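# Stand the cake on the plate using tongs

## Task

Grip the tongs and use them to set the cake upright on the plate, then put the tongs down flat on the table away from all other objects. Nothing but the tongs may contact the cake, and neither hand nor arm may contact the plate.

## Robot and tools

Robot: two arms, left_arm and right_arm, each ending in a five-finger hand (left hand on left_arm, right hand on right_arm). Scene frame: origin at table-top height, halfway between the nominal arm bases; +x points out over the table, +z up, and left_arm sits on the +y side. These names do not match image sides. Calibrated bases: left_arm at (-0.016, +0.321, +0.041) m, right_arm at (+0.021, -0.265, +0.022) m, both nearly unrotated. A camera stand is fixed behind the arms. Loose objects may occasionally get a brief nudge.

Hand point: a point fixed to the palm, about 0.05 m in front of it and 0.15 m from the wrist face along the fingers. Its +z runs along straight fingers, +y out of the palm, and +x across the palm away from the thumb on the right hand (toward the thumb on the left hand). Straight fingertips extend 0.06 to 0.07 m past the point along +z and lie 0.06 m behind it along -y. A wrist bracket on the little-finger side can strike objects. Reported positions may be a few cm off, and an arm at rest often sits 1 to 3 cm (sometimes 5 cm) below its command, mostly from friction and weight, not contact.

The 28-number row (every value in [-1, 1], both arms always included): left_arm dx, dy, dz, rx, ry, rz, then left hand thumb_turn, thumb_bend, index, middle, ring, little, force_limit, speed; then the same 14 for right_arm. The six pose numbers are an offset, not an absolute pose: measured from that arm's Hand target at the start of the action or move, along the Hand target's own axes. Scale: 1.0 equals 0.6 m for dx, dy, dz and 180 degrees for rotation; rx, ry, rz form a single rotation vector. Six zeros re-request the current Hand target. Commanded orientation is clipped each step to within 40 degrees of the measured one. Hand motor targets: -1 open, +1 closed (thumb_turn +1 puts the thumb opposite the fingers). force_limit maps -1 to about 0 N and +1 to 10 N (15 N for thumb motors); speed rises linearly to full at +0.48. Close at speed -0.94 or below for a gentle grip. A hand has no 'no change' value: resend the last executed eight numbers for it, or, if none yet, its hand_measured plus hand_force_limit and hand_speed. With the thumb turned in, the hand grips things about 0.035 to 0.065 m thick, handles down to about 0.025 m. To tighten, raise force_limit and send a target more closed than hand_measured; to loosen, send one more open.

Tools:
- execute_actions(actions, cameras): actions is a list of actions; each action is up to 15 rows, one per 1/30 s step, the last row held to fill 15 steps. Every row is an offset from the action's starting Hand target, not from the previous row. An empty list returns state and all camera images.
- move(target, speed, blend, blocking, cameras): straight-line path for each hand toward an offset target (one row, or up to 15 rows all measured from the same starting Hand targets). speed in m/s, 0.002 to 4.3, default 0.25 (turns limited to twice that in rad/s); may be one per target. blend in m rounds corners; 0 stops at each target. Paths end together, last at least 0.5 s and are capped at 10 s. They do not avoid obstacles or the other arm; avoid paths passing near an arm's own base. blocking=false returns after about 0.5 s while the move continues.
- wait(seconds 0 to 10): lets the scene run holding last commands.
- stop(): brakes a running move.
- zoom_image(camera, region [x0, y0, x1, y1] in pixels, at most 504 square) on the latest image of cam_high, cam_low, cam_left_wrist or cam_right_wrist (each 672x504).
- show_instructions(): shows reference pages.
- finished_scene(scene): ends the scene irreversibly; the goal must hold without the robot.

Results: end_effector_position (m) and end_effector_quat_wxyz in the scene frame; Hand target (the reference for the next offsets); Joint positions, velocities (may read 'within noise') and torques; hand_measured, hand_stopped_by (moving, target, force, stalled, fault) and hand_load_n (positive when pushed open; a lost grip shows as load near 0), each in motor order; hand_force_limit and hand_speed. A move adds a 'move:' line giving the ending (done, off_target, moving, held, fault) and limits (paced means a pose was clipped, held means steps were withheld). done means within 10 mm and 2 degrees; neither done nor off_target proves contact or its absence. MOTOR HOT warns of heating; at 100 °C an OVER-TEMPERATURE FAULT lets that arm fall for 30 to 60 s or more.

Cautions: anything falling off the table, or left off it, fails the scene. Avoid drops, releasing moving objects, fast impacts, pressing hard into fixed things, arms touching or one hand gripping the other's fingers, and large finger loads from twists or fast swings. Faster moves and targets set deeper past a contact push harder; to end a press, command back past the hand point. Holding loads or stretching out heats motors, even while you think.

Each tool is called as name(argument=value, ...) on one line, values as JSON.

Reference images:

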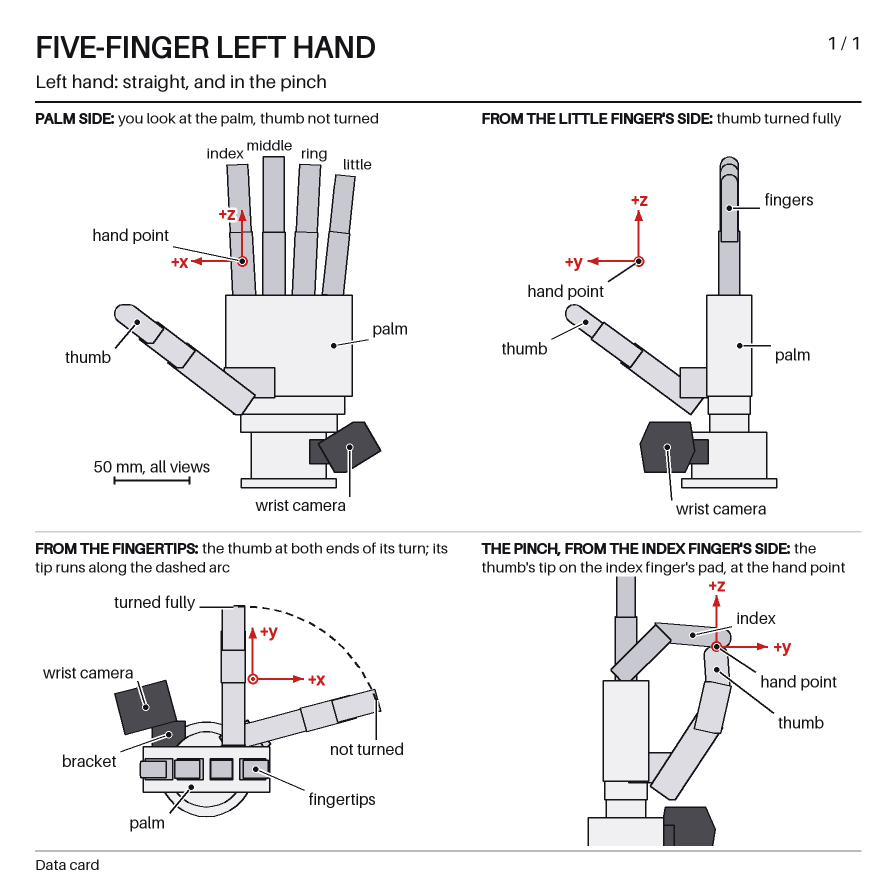

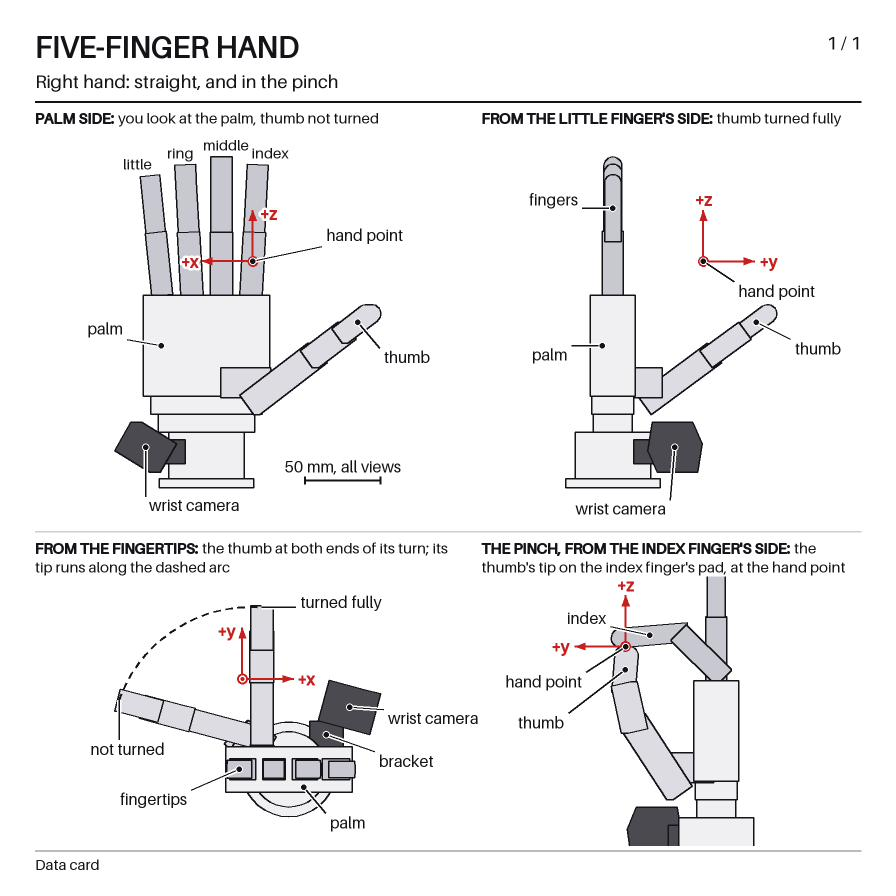

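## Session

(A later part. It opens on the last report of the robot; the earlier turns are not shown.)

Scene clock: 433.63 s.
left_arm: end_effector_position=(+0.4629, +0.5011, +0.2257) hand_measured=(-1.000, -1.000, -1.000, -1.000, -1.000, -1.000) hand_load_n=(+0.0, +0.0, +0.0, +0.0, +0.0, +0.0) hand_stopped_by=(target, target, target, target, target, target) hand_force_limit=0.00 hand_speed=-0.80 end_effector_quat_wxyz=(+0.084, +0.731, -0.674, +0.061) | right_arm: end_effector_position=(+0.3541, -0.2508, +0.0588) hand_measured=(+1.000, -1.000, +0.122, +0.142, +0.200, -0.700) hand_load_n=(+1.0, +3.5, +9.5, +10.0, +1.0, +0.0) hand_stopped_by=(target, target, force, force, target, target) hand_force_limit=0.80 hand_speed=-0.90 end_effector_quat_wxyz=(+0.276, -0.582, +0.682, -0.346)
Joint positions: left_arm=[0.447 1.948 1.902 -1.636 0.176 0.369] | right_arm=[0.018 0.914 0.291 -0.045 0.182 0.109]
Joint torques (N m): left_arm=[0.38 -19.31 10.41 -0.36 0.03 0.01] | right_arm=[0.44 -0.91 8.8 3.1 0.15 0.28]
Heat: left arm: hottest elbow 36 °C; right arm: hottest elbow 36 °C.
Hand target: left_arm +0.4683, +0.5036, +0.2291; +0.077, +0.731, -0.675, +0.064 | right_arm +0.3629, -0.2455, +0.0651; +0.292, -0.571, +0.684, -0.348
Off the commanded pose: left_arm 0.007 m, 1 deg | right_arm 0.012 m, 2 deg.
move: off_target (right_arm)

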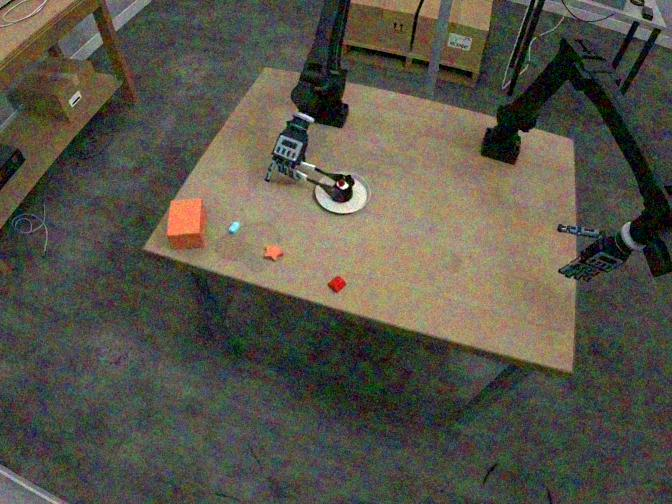

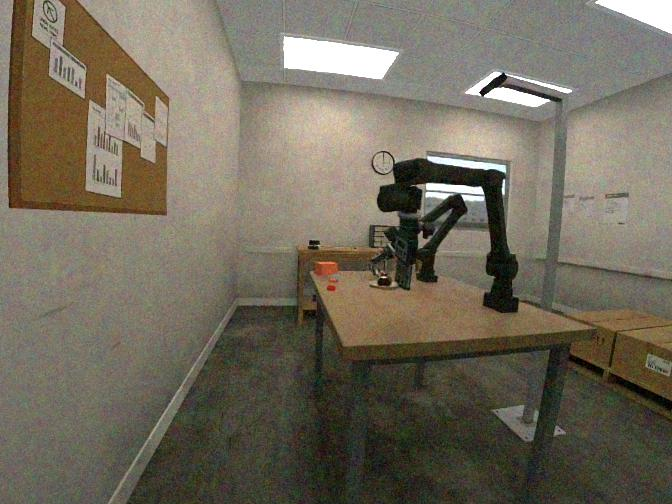

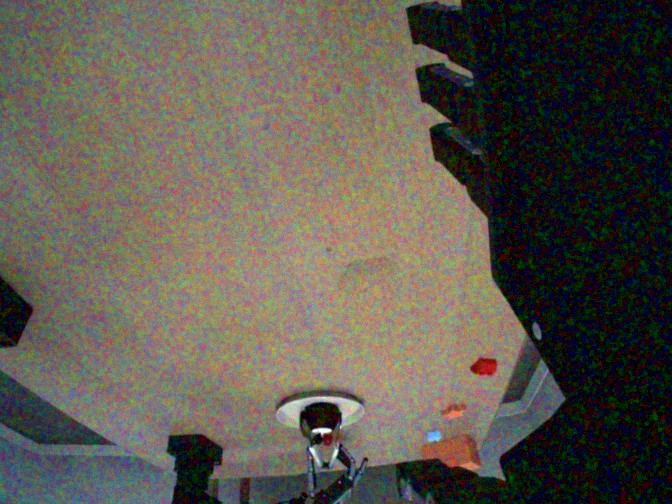

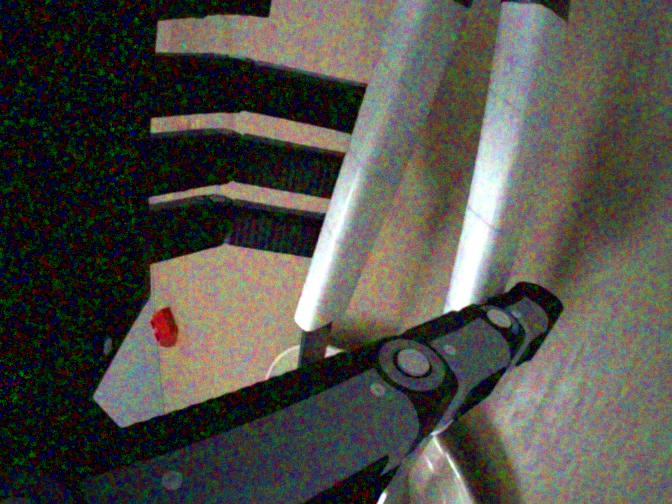

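move(target=[0,0,0,0,0,0,-1,-1,-1,-1,-1,-1,0,-0.8,0,0.0074,0.0053,0,0,0,1,-1,0.2,0.16,0.2,-0.7,0.8,-0.9], speed=0.03, cameras=["all"])

zoom_image(camera="cam_high", region=[290, 130, 390, 230])

zoom_image(camera="cam_low", region=[355, 245, 405, 295])

zoom_image(camera="cam_left_wrist", region=[270, 380, 370, 480])

Scene clock: 438.37 s.
left_arm: end_effector_position=(+0.4629, +0.5011, +0.2257) hand_measured=(-1.000, -1.000, -1.000, -1.000, -1.000, -1.000) hand_load_n=(+0.0, +0.0, +0.0, +0.0, +0.0, +0.0) hand_stopped_by=(target, target, target, target, target, target) hand_force_limit=0.00 hand_speed=-0.80 end_effector_quat_wxyz=(+0.084, +0.731, -0.674, +0.061) | right_arm: end_effector_position=(+0.3551, -0.2507, +0.0544) hand_measured=(+1.000, -1.000, +0.122, +0.142, +0.200, -0.700) hand_load_n=(+0.5, +3.0, +9.0, +10.0, +1.0, +0.0) hand_stopped_by=(target, target, force, force, target, target) hand_force_limit=0.80 hand_speed=-0.90 end_effector_quat_wxyz=(+0.277, -0.581, +0.683, -0.346)
Joint positions: left_arm=[0.447 1.948 1.902 -1.636 0.176 0.369] | right_arm=[0.018 0.932 0.283 -0.016 0.182 0.111]
Joint torques (N m): left_arm=[0.56 -19.25 10.41 -0.34 0.01 -0.01] | right_arm=[0.44 -0.73 8.55 3.06 0.16 0.26]
Heat: left arm: hottest elbow 36 °C; right arm: hottest elbow 35 °C.
Hand target: left_arm +0.4683, +0.5036, +0.2291; +0.077, +0.731, -0.675, +0.064 | right_arm +0.3630, -0.2455, +0.0597; +0.292, -0.571, +0.684, -0.349
Off the commanded pose: left_arm 0.007 m, 1 deg | right_arm 0.011 m, 2 deg.
move: off_target (right_arm)

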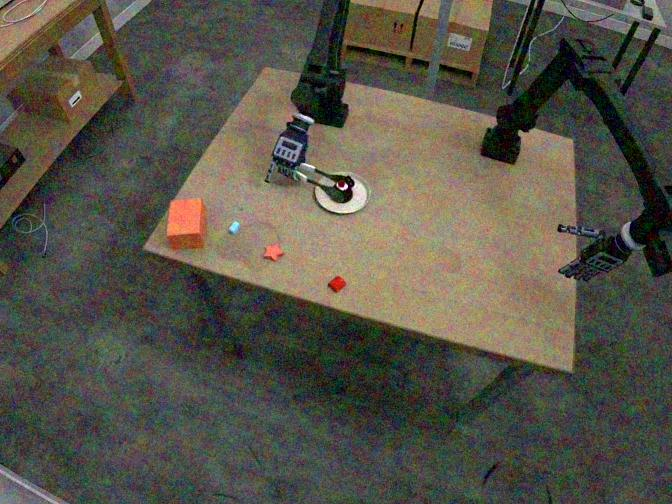

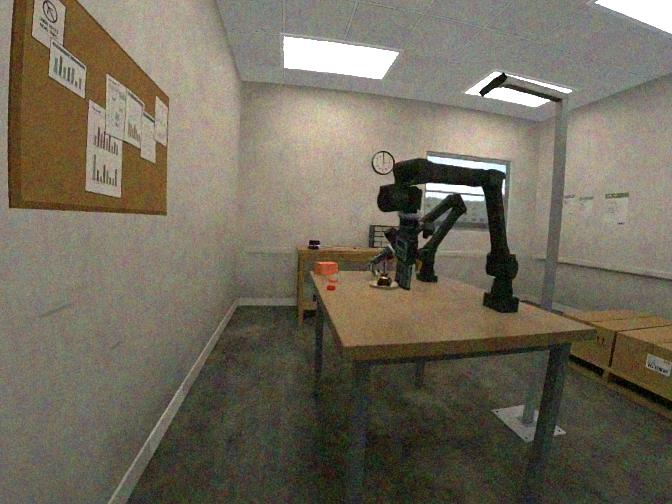

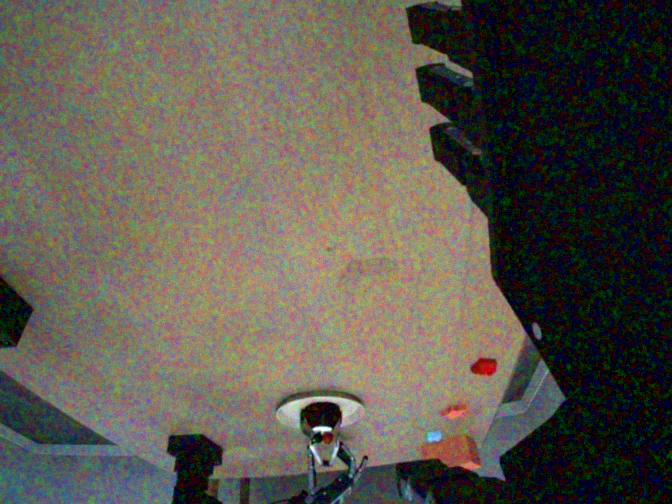

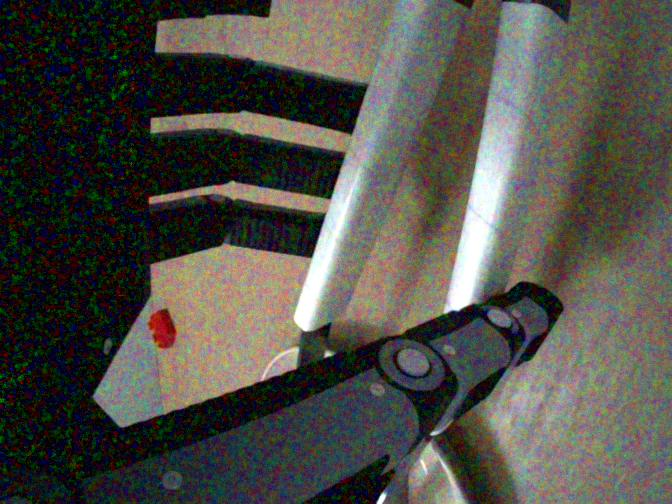

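Scaled by 5.040 from the camera's 672x504 image, which has a finer 960x720 frame.

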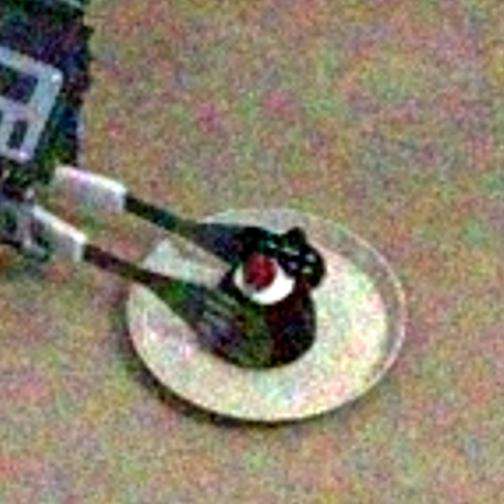

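Scaled by 10.080 from the camera's 672x504 image, which has a finer 960x720 frame.

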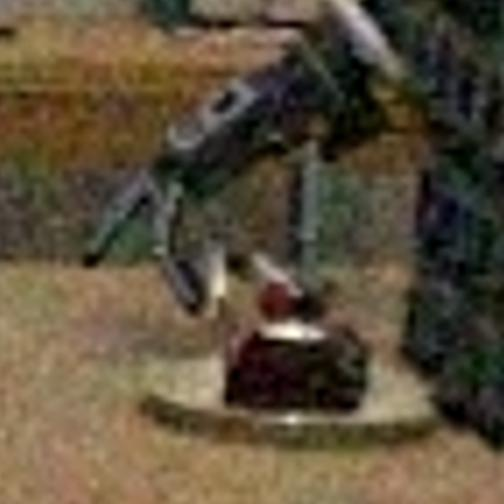

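Scaled by 5.040 from the camera's 672x504 image, which has a finer 960x720 frame.

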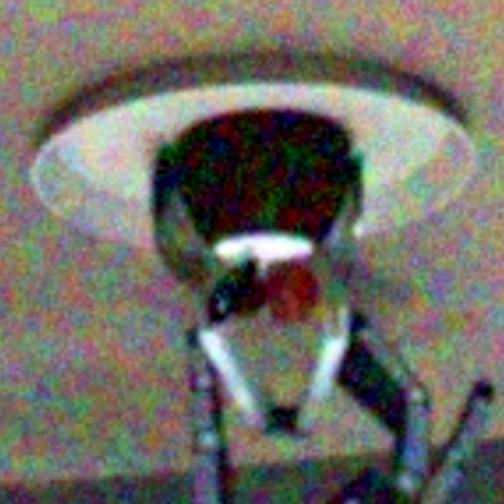

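move(target=[0,0,0,0,0,0,-1,-1,-1,-1,-1,-1,0,-0.8,0,0.0047,0.0034,0,0,0,1,-1,0.2,0.16,0.2,-0.7,0.8,-0.9], speed=0.03, cameras=["cam_low","cam_left_wrist"])

zoom_image(camera="cam_low", region=[355, 245, 405, 295])

zoom_image(camera="cam_left_wrist", region=[270, 380, 370, 480])

Scene clock: 443.57 s.
left_arm: end_effector_position=(+0.4629, +0.5011, +0.2257) hand_measured=(-1.000, -1.000, -1.000, -1.000, -1.000, -1.000) hand_load_n=(+0.0, +0.0, +0.0, +0.0, +0.0, +0.0) hand_stopped_by=(target, target, target, target, target, target) hand_force_limit=0.00 hand_speed=-0.80 end_effector_quat_wxyz=(+0.084, +0.731, -0.674, +0.061) | right_arm: end_effector_position=(+0.3562, -0.2505, +0.0522) hand_measured=(+1.000, -1.000, +0.122, +0.142, +0.200, -0.700) hand_load_n=(+0.0, +3.5, +8.0, +10.5, +2.0, +0.0) hand_stopped_by=(target, target, force, force, target, target) hand_force_limit=0.80 hand_speed=-0.90 end_effector_quat_wxyz=(+0.279, -0.579, +0.683, -0.347)
Joint positions: left_arm=[0.447 1.948 1.902 -1.636 0.176 0.369] | right_arm=[0.018 0.944 0.279 0.004 0.182 0.114]
Joint torques (N m): left_arm=[0.09 -18.9 10.47 -0.28 0.04 0.01] | right_arm=[0.44 -0.97 8.32 3.04 0.18 0.21]
Heat: left arm: hottest elbow 36 °C; right arm: hottest elbow 35 °C.
Hand target: left_arm +0.4683, +0.5036, +0.2291; +0.077, +0.731, -0.675, +0.064 | right_arm +0.3629, -0.2455, +0.0562; +0.292, -0.571, +0.683, -0.349
Off the commanded pose: left_arm 0.007 m, 1 deg | right_arm 0.009 m, 2 deg.
move: done
Images, in order (width x height): cam_low 672x504, cam_left_wrist 672x504.

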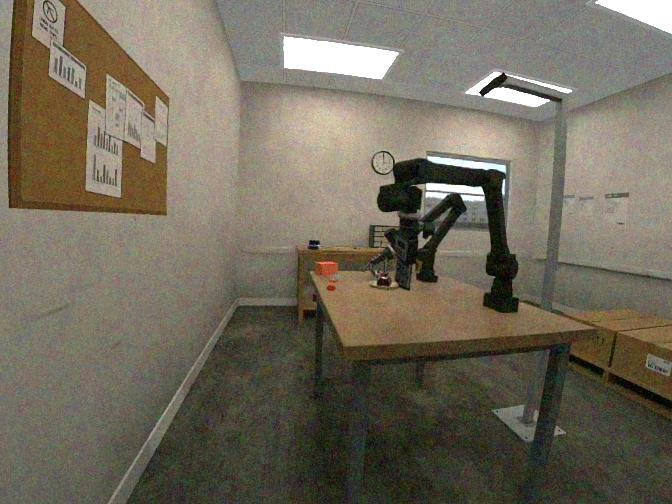

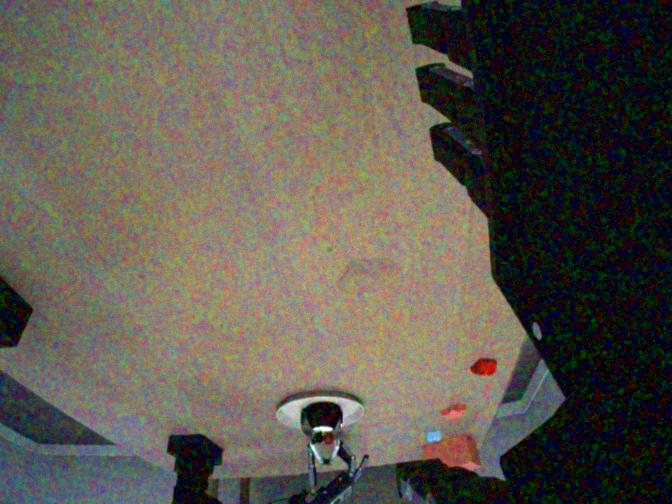

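Scaled by 10.080 from the camera's 672x504 image, which has a finer 960x720 frame.

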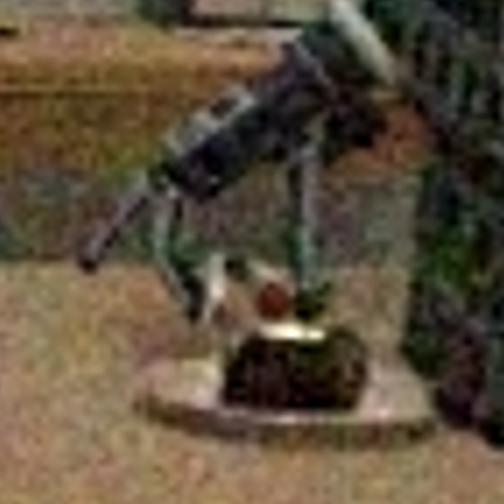

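Scaled by 5.040 from the camera's 672x504 image, which has a finer 960x720 frame.

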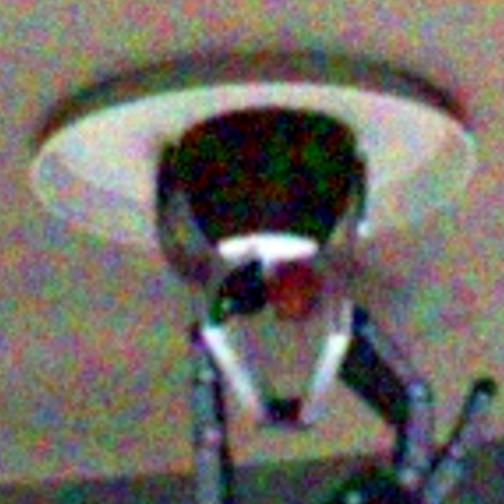

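move(target=[[0,0,0,0,0,0,-1,-1,-1,-1,-1,-1,0,-0.8,0,0,0,0,0,0,1,-1,0.1,0.1,0.16,-0.7,0.8,-0.93],[0,0,0,0,0,0,-1,-1,-1,-1,-1,-1,0,-0.8,0,0,0,0,0,0,1,-1,-0.02,0.0,0.1,-0.7,0.8,-0.85]], speed=0.03, cameras=["all"])

zoom_image(camera="cam_high", region=[290, 130, 390, 230])

zoom_image(camera="cam_low", region=[355, 245, 405, 295])

zoom_image(camera="cam_left_wrist", region=[270, 380, 370, 480])

Scene clock: 450.87 s.
left_arm: end_effector_position=(+0.4629, +0.5011, +0.2257) hand_measured=(-1.000, -1.000, -1.000, -1.000, -1.000, -1.000) hand_load_n=(+0.0, +0.0, +0.0, +0.0, +0.0, +0.0) hand_stopped_by=(target, target, target, target, target, target) hand_force_limit=0.00 hand_speed=-0.80 end_effector_quat_wxyz=(+0.084, +0.731, -0.674, +0.061) | right_arm: end_effector_position=(+0.3570, -0.2500, +0.0528) hand_measured=(+1.000, -1.000, -0.020, +0.000, +0.100, -0.700) hand_load_n=(+1.0, +1.0, +3.5, +0.0, +4.0, +0.0) hand_stopped_by=(target, target, target, target, target, target) hand_force_limit=0.80 hand_speed=-0.85 end_effector_quat_wxyz=(+0.281, -0.577, +0.685, -0.347)
Joint positions: left_arm=[0.447 1.948 1.902 -1.636 0.176 0.369] | right_arm=[0.018 0.944 0.279 0.006 0.182 0.121]
Joint torques (N m): left_arm=[0.32 -19.02 10.48 -0.39 0 0.03] | right_arm=[0.44 -0.91 8.36 2.97 0.19 0.14]
Heat: left arm: hottest elbow 36 °C; right arm: hottest elbow 35 °C.
Hand target: left_arm +0.4683, +0.5036, +0.2291; +0.077, +0.731, -0.675, +0.064 | right_arm +0.3629, -0.2456, +0.0562; +0.292, -0.571, +0.683, -0.349
Off the commanded pose: left_arm 0.007 m, 1 deg | right_arm 0.008 m, 1 deg.
move: done

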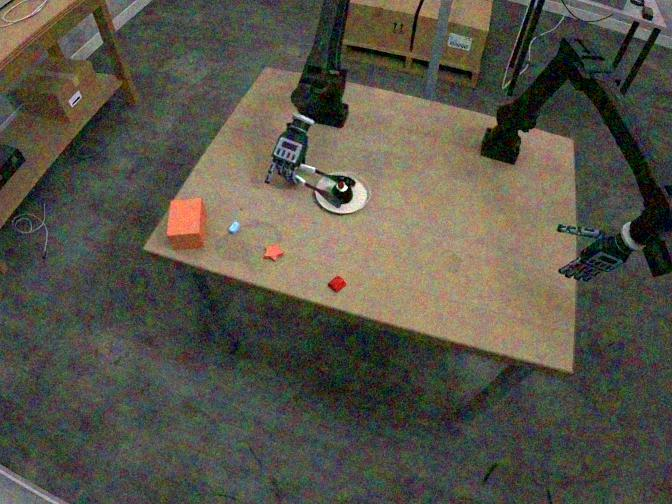

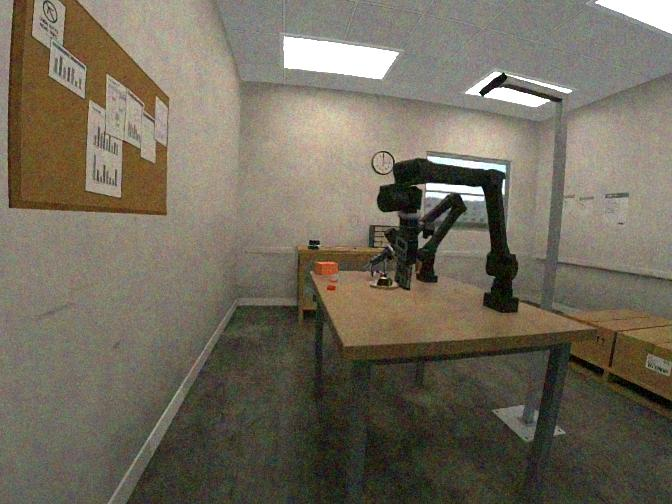

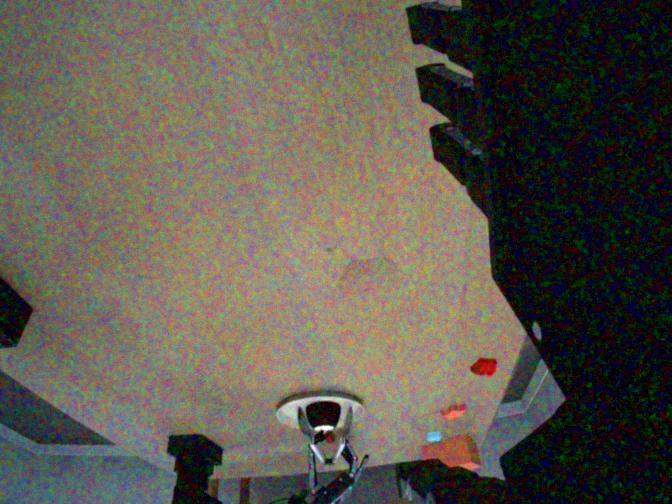

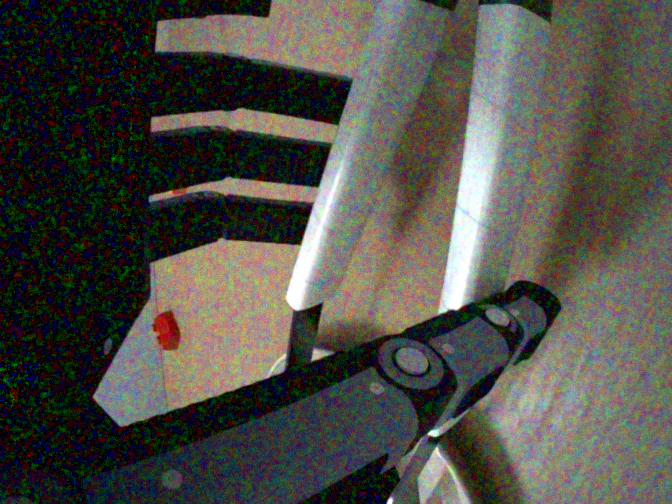

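Scaled by 5.040 from the camera's 672x504 image, which has a finer 960x720 frame.

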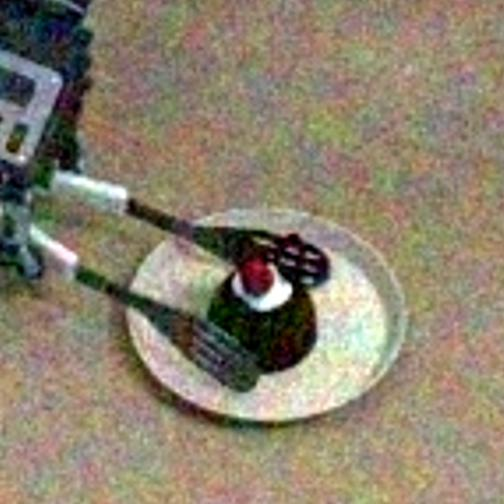

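Scaled by 10.080 from the camera's 672x504 image, which has a finer 960x720 frame.

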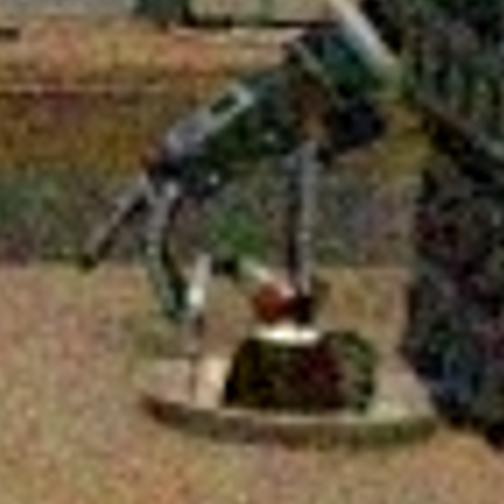

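Scaled by 5.040 from the camera's 672x504 image, which has a finer 960x720 frame.

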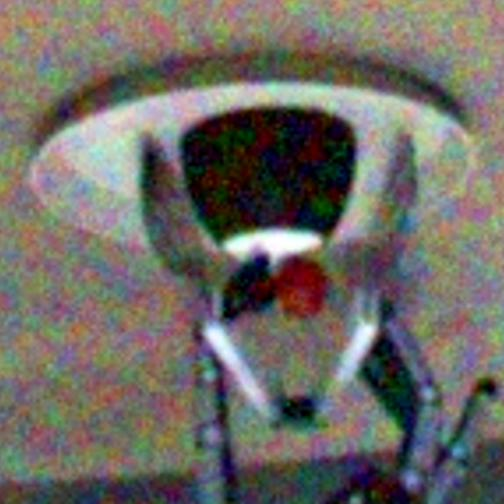

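move(target=[0,0,0,0,0,0,-1,-1,-1,-1,-1,-1,0,-0.8,0,-0.027,-0.0195,0,0,0,1,-1,-0.02,0.0,0.1,-0.7,0.8,-0.85], speed=0.05, cameras=["all"])

zoom_image(camera="cam_high", region=[290, 130, 390, 230])

zoom_image(camera="cam_left_wrist", region=[270, 380, 370, 480])

Scene clock: 459.77 s.
left_arm: end_effector_position=(+0.4629, +0.5011, +0.2257) hand_measured=(-1.000, -1.000, -1.000, -1.000, -1.000, -1.000) hand_load_n=(+0.0, +0.0, +0.0, +0.0, +0.0, +0.0) hand_stopped_by=(target, target, target, target, target, target) hand_force_limit=0.00 hand_speed=-0.80 end_effector_quat_wxyz=(+0.084, +0.731, -0.674, +0.061) | right_arm: end_effector_position=(+0.3478, -0.2504, +0.0554) hand_measured=(+1.000, -1.000, -0.020, +0.000, +0.100, -0.700) hand_load_n=(+1.0, +1.0, +3.5, +0.0, +3.5, +0.0) hand_stopped_by=(target, target, target, target, target, target) hand_force_limit=0.80 hand_speed=-0.85 end_effector_quat_wxyz=(+0.274, -0.580, +0.687, -0.341)
Joint positions: left_arm=[0.447 1.948 1.902 -1.636 0.176 0.369] | right_arm=[0.018 0.899 0.279 -0.058 0.182 0.121]
Joint torques (N m): left_arm=[0.26 -19.08 10.4 -0.35 0.02 0] | right_arm=[0.44 -2.14 11.32 1.4 0.16 0.14]
Heat: left arm: hottest elbow 36 °C; right arm: hottest elbow 35 °C.
Hand target: left_arm +0.4683, +0.5036, +0.2291; +0.077, +0.731, -0.675, +0.064 | right_arm +0.3629, -0.2456, +0.0761; +0.291, -0.571, +0.684, -0.348
Off the commanded pose: left_arm 0.007 m, 1 deg | right_arm 0.026 m, 2 deg.
move: off_target (right_arm)

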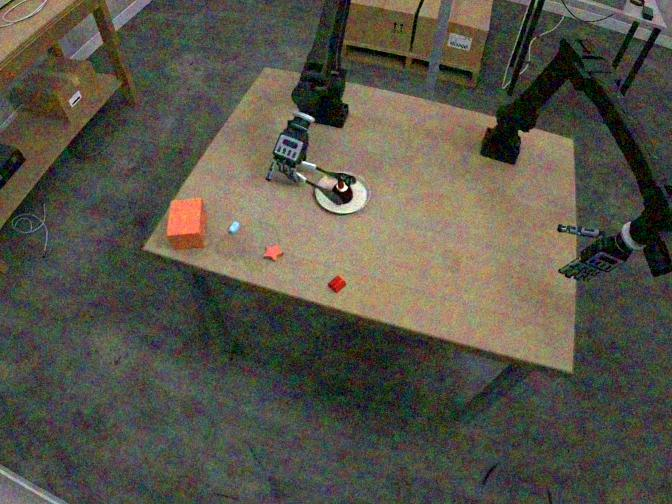

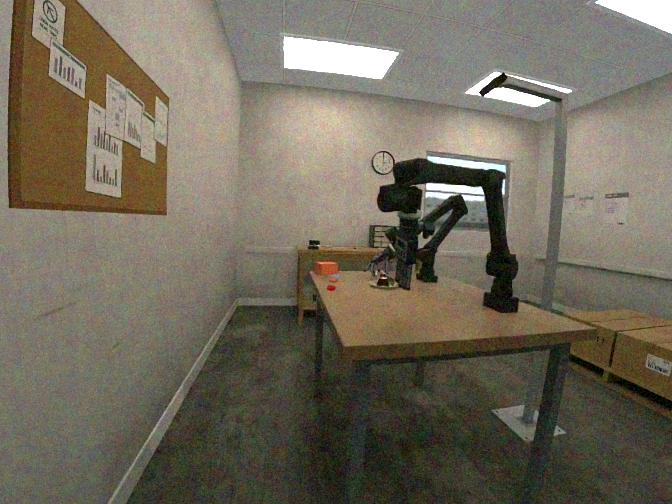

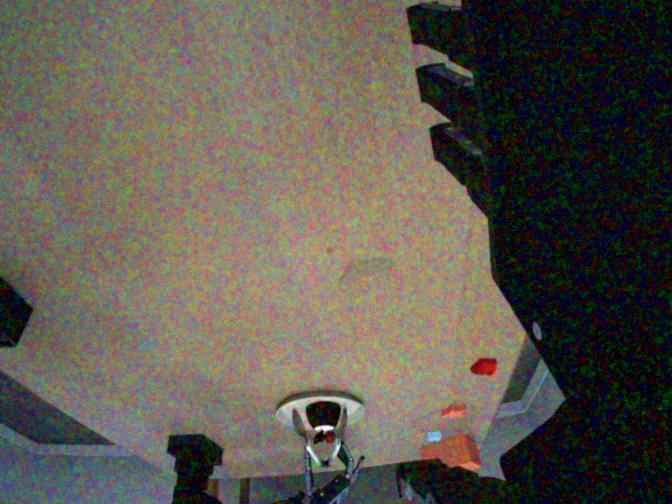

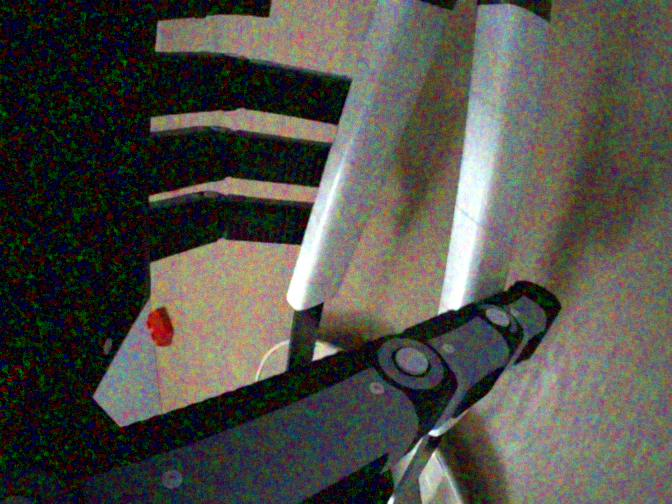

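Scaled by 5.040 from the camera's 672x504 image, which has a finer 960x720 frame.

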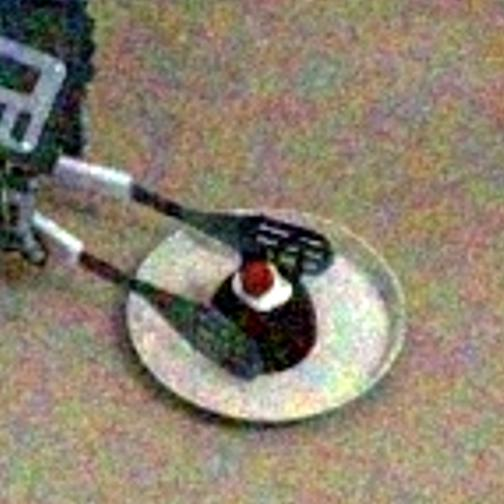

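Scaled by 5.040 from the camera's 672x504 image, which has a finer 960x720 frame.

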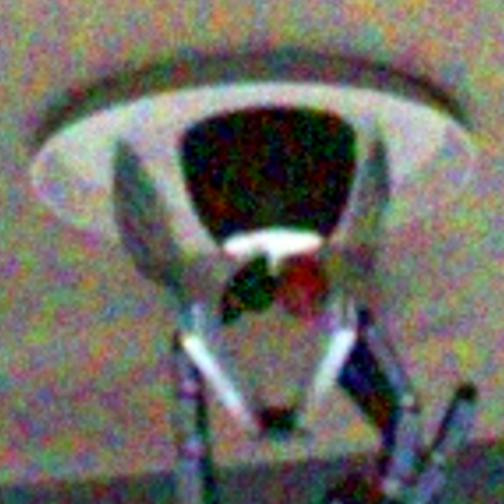

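move(target=[0,0,0,0,0,0,-1,-1,-1,-1,-1,-1,0,-0.8,-0.0023,-0.0347,-0.0088,0,0,0,1,-1,-0.02,0.0,0.1,-0.7,0.8,-0.85], speed=0.05, cameras=["all"])

zoom_image(camera="cam_high", region=[290, 130, 390, 230])

zoom_image(camera="cam_left_wrist", region=[270, 380, 370, 480])

Scene clock: 464.30 s.
left_arm: end_effector_position=(+0.4629, +0.5011, +0.2257) hand_measured=(-1.000, -1.000, -1.000, -1.000, -1.000, -1.000) hand_load_n=(+0.0, +0.0, +0.0, +0.0, -0.5, +0.0) hand_stopped_by=(target, target, target, target, target, target) hand_force_limit=0.00 hand_speed=-0.80 end_effector_quat_wxyz=(+0.084, +0.731, -0.674, +0.061) | right_arm: end_effector_position=(+0.3524, -0.2502, +0.0701) hand_measured=(+1.000, -1.000, -0.020, +0.000, +0.100, -0.700) hand_load_n=(+1.0, +1.5, +3.5, +0.0, +3.5, +0.0) hand_stopped_by=(target, target, target, target, target, target) hand_force_limit=0.80 hand_speed=-0.85 end_effector_quat_wxyz=(+0.271, -0.581, +0.688, -0.339)
Joint positions: left_arm=[0.447 1.948 1.902 -1.636 0.176 0.369] | right_arm=[0.018 0.878 0.321 -0.129 0.182 0.121]
Joint torques (N m): left_arm=[0.56 -18.96 10.4 -0.32 0.01 0.01] | right_arm=[0.26 -2.2 12.44 1.4 0.1 0.12]
Heat: left arm: hottest elbow 36 °C; right arm: hottest elbow 35 °C.
Hand target: left_arm +0.4683, +0.5036, +0.2291; +0.077, +0.731, -0.675, +0.064 | right_arm +0.3710, -0.2456, +0.0962; +0.292, -0.571, +0.683, -0.349
Off the commanded pose: left_arm 0.007 m, 1 deg | right_arm 0.032 m, 3 deg.
move: off_target (right_arm)

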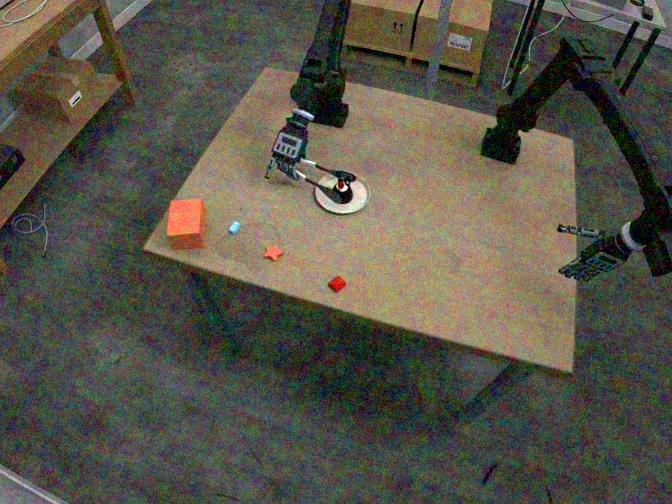

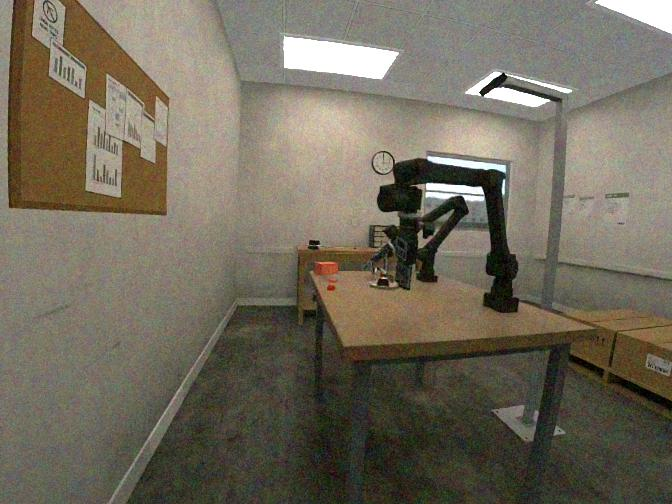

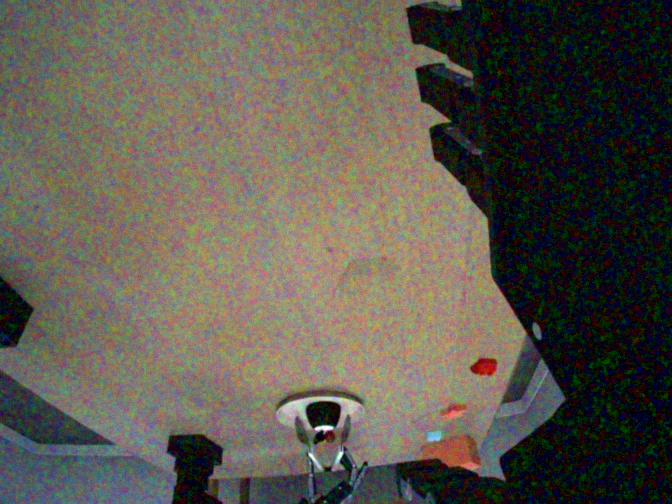

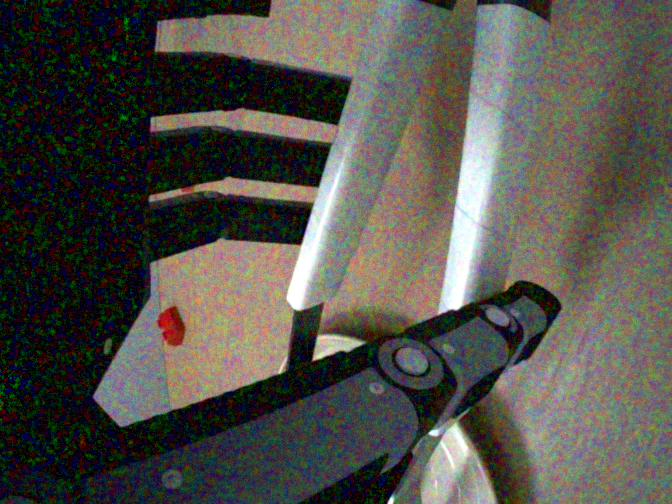

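Scaled by 5.040 from the camera's 672x504 image, which has a finer 960x720 frame.

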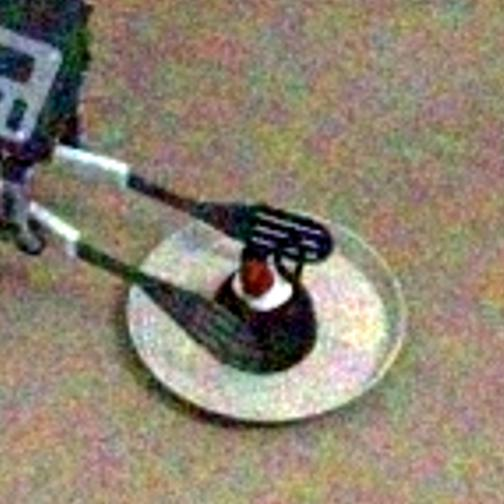

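Scaled by 5.040 from the camera's 672x504 image, which has a finer 960x720 frame.

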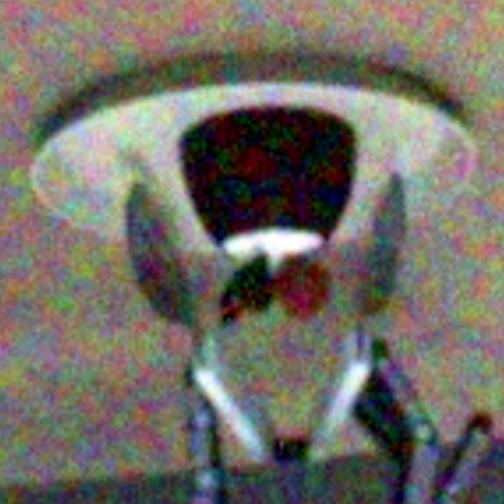

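move(target=[[0,0,0,0,0,0,-1,-1,-1,-1,-1,-1,0,-0.8,-0.0009,-0.0974,-0.0643,0,0,0,1,-1,-0.02,0.0,0.1,-0.7,0.8,-0.85],[0,0,0,0,0,0,-1,-1,-1,-1,-1,-1,0,-0.8,0.1968,-0.1154,-0.0395,0,0,0,1,-1,-0.02,0.0,0.1,-0.7,0.8,-0.85]], speed=0.1, cameras=["all"])

zoom_image(camera="cam_high", region=[240, 100, 400, 230])

zoom_image(camera="cam_left_wrist", region=[240, 370, 400, 504])

Scene clock: 480.23 s.
left_arm: end_effector_position=(+0.4629, +0.5011, +0.2257) hand_measured=(-1.000, -1.000, -1.000, -1.000, -1.000, -1.000) hand_load_n=(+0.0, +0.0, +0.0, +0.0, +0.0, +0.0) hand_stopped_by=(target, target, target, target, target, target) hand_force_limit=0.00 hand_speed=-0.80 end_effector_quat_wxyz=(+0.084, +0.731, -0.674, +0.061) | right_arm: end_effector_position=(+0.3496, -0.3523, +0.1376) hand_measured=(+1.000, -1.000, -0.020, +0.000, +0.100, -0.700) hand_load_n=(+1.0, +1.0, +3.5, +0.0, +4.0, +0.0) hand_stopped_by=(target, target, target, target, target, target) hand_force_limit=0.80 hand_speed=-0.85 end_effector_quat_wxyz=(+0.280, -0.576, +0.699, -0.319)
Joint positions: left_arm=[0.447 1.948 1.902 -1.636 0.176 0.369] | right_arm=[-0.465 0.838 0.508 -0.384 -0.217 -0.154]
Joint torques (N m): left_arm=[0.26 -18.9 10.44 -0.34 0.01 0.02] | right_arm=[-1.03 -1.03 13.74 2.91 -0.34 -0.15]
Heat: left arm: hottest elbow 36 °C; right arm: hottest elbow 36 °C.
Hand target: left_arm +0.4683, +0.5036, +0.2291; +0.077, +0.731, -0.675, +0.064 | right_arm +0.3713, -0.3657, +0.1662; +0.292, -0.571, +0.683, -0.349
Off the commanded pose: left_arm 0.007 m, 1 deg | right_arm 0.038 m, 4 deg.
move: off_target (right_arm)

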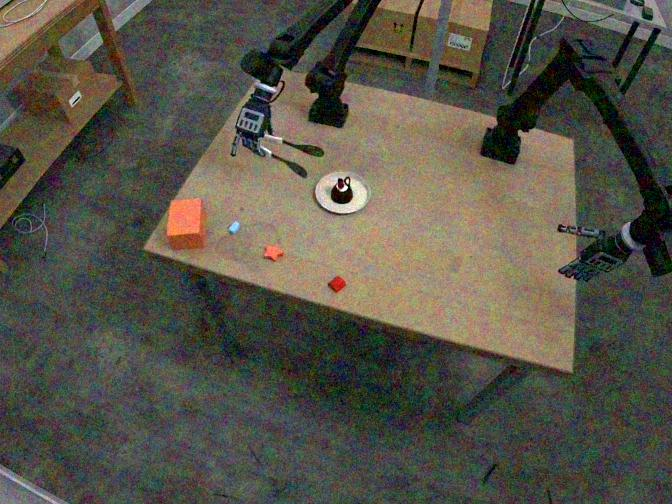

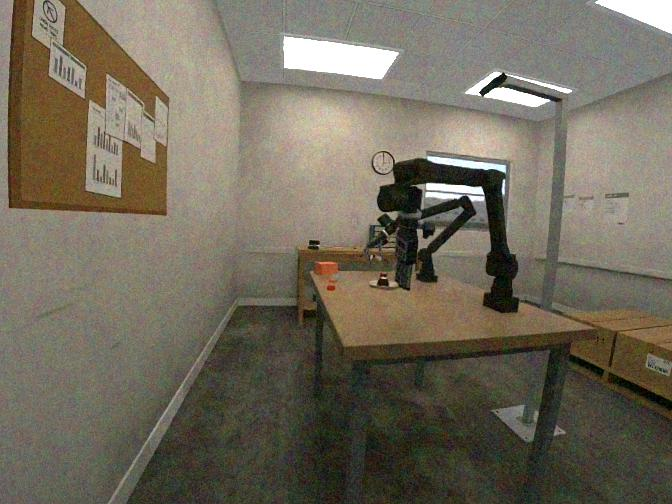

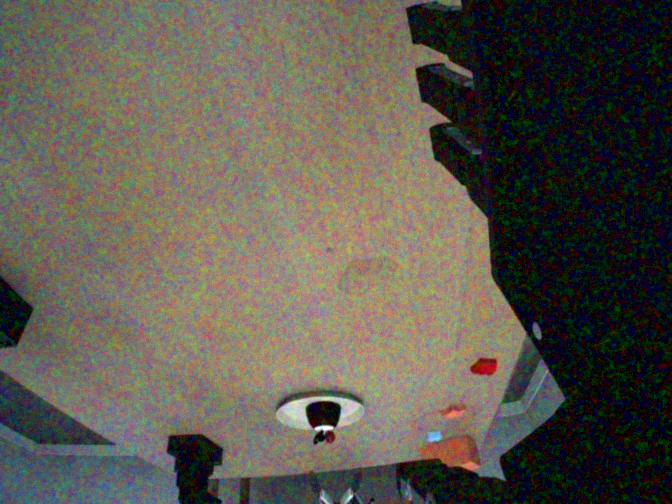

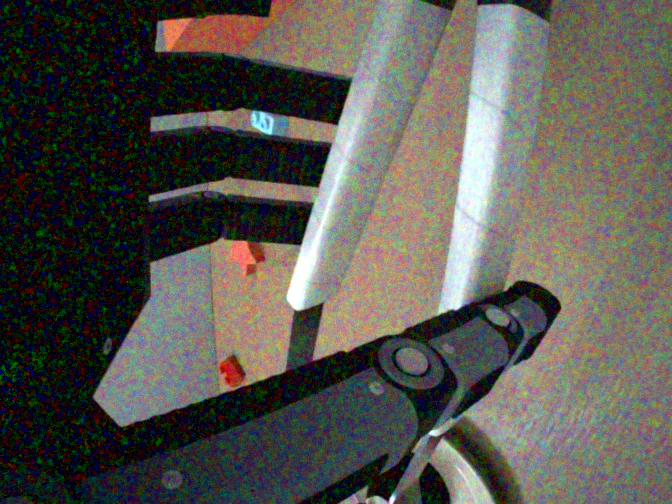

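Scaled by 3.150 from the camera's 672x504 image, which has a finer 960x720 frame.

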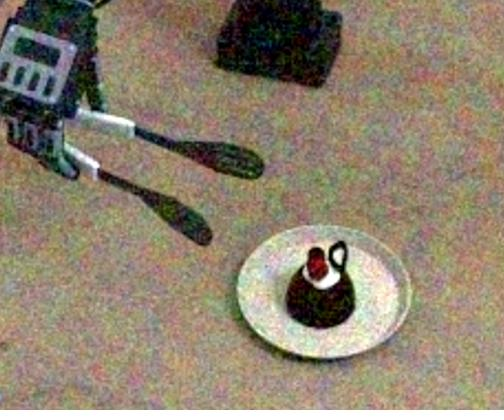

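Scaled by 3.150 from the camera's 672x504 image, which has a finer 960x720 frame.

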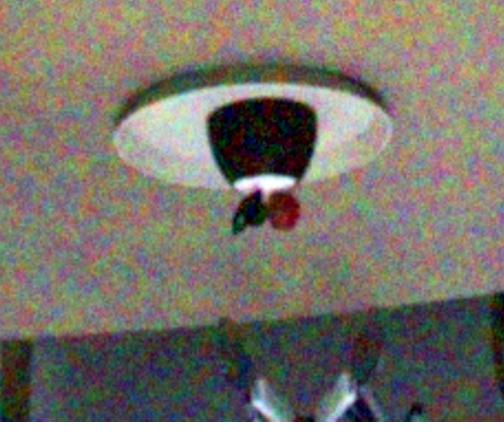

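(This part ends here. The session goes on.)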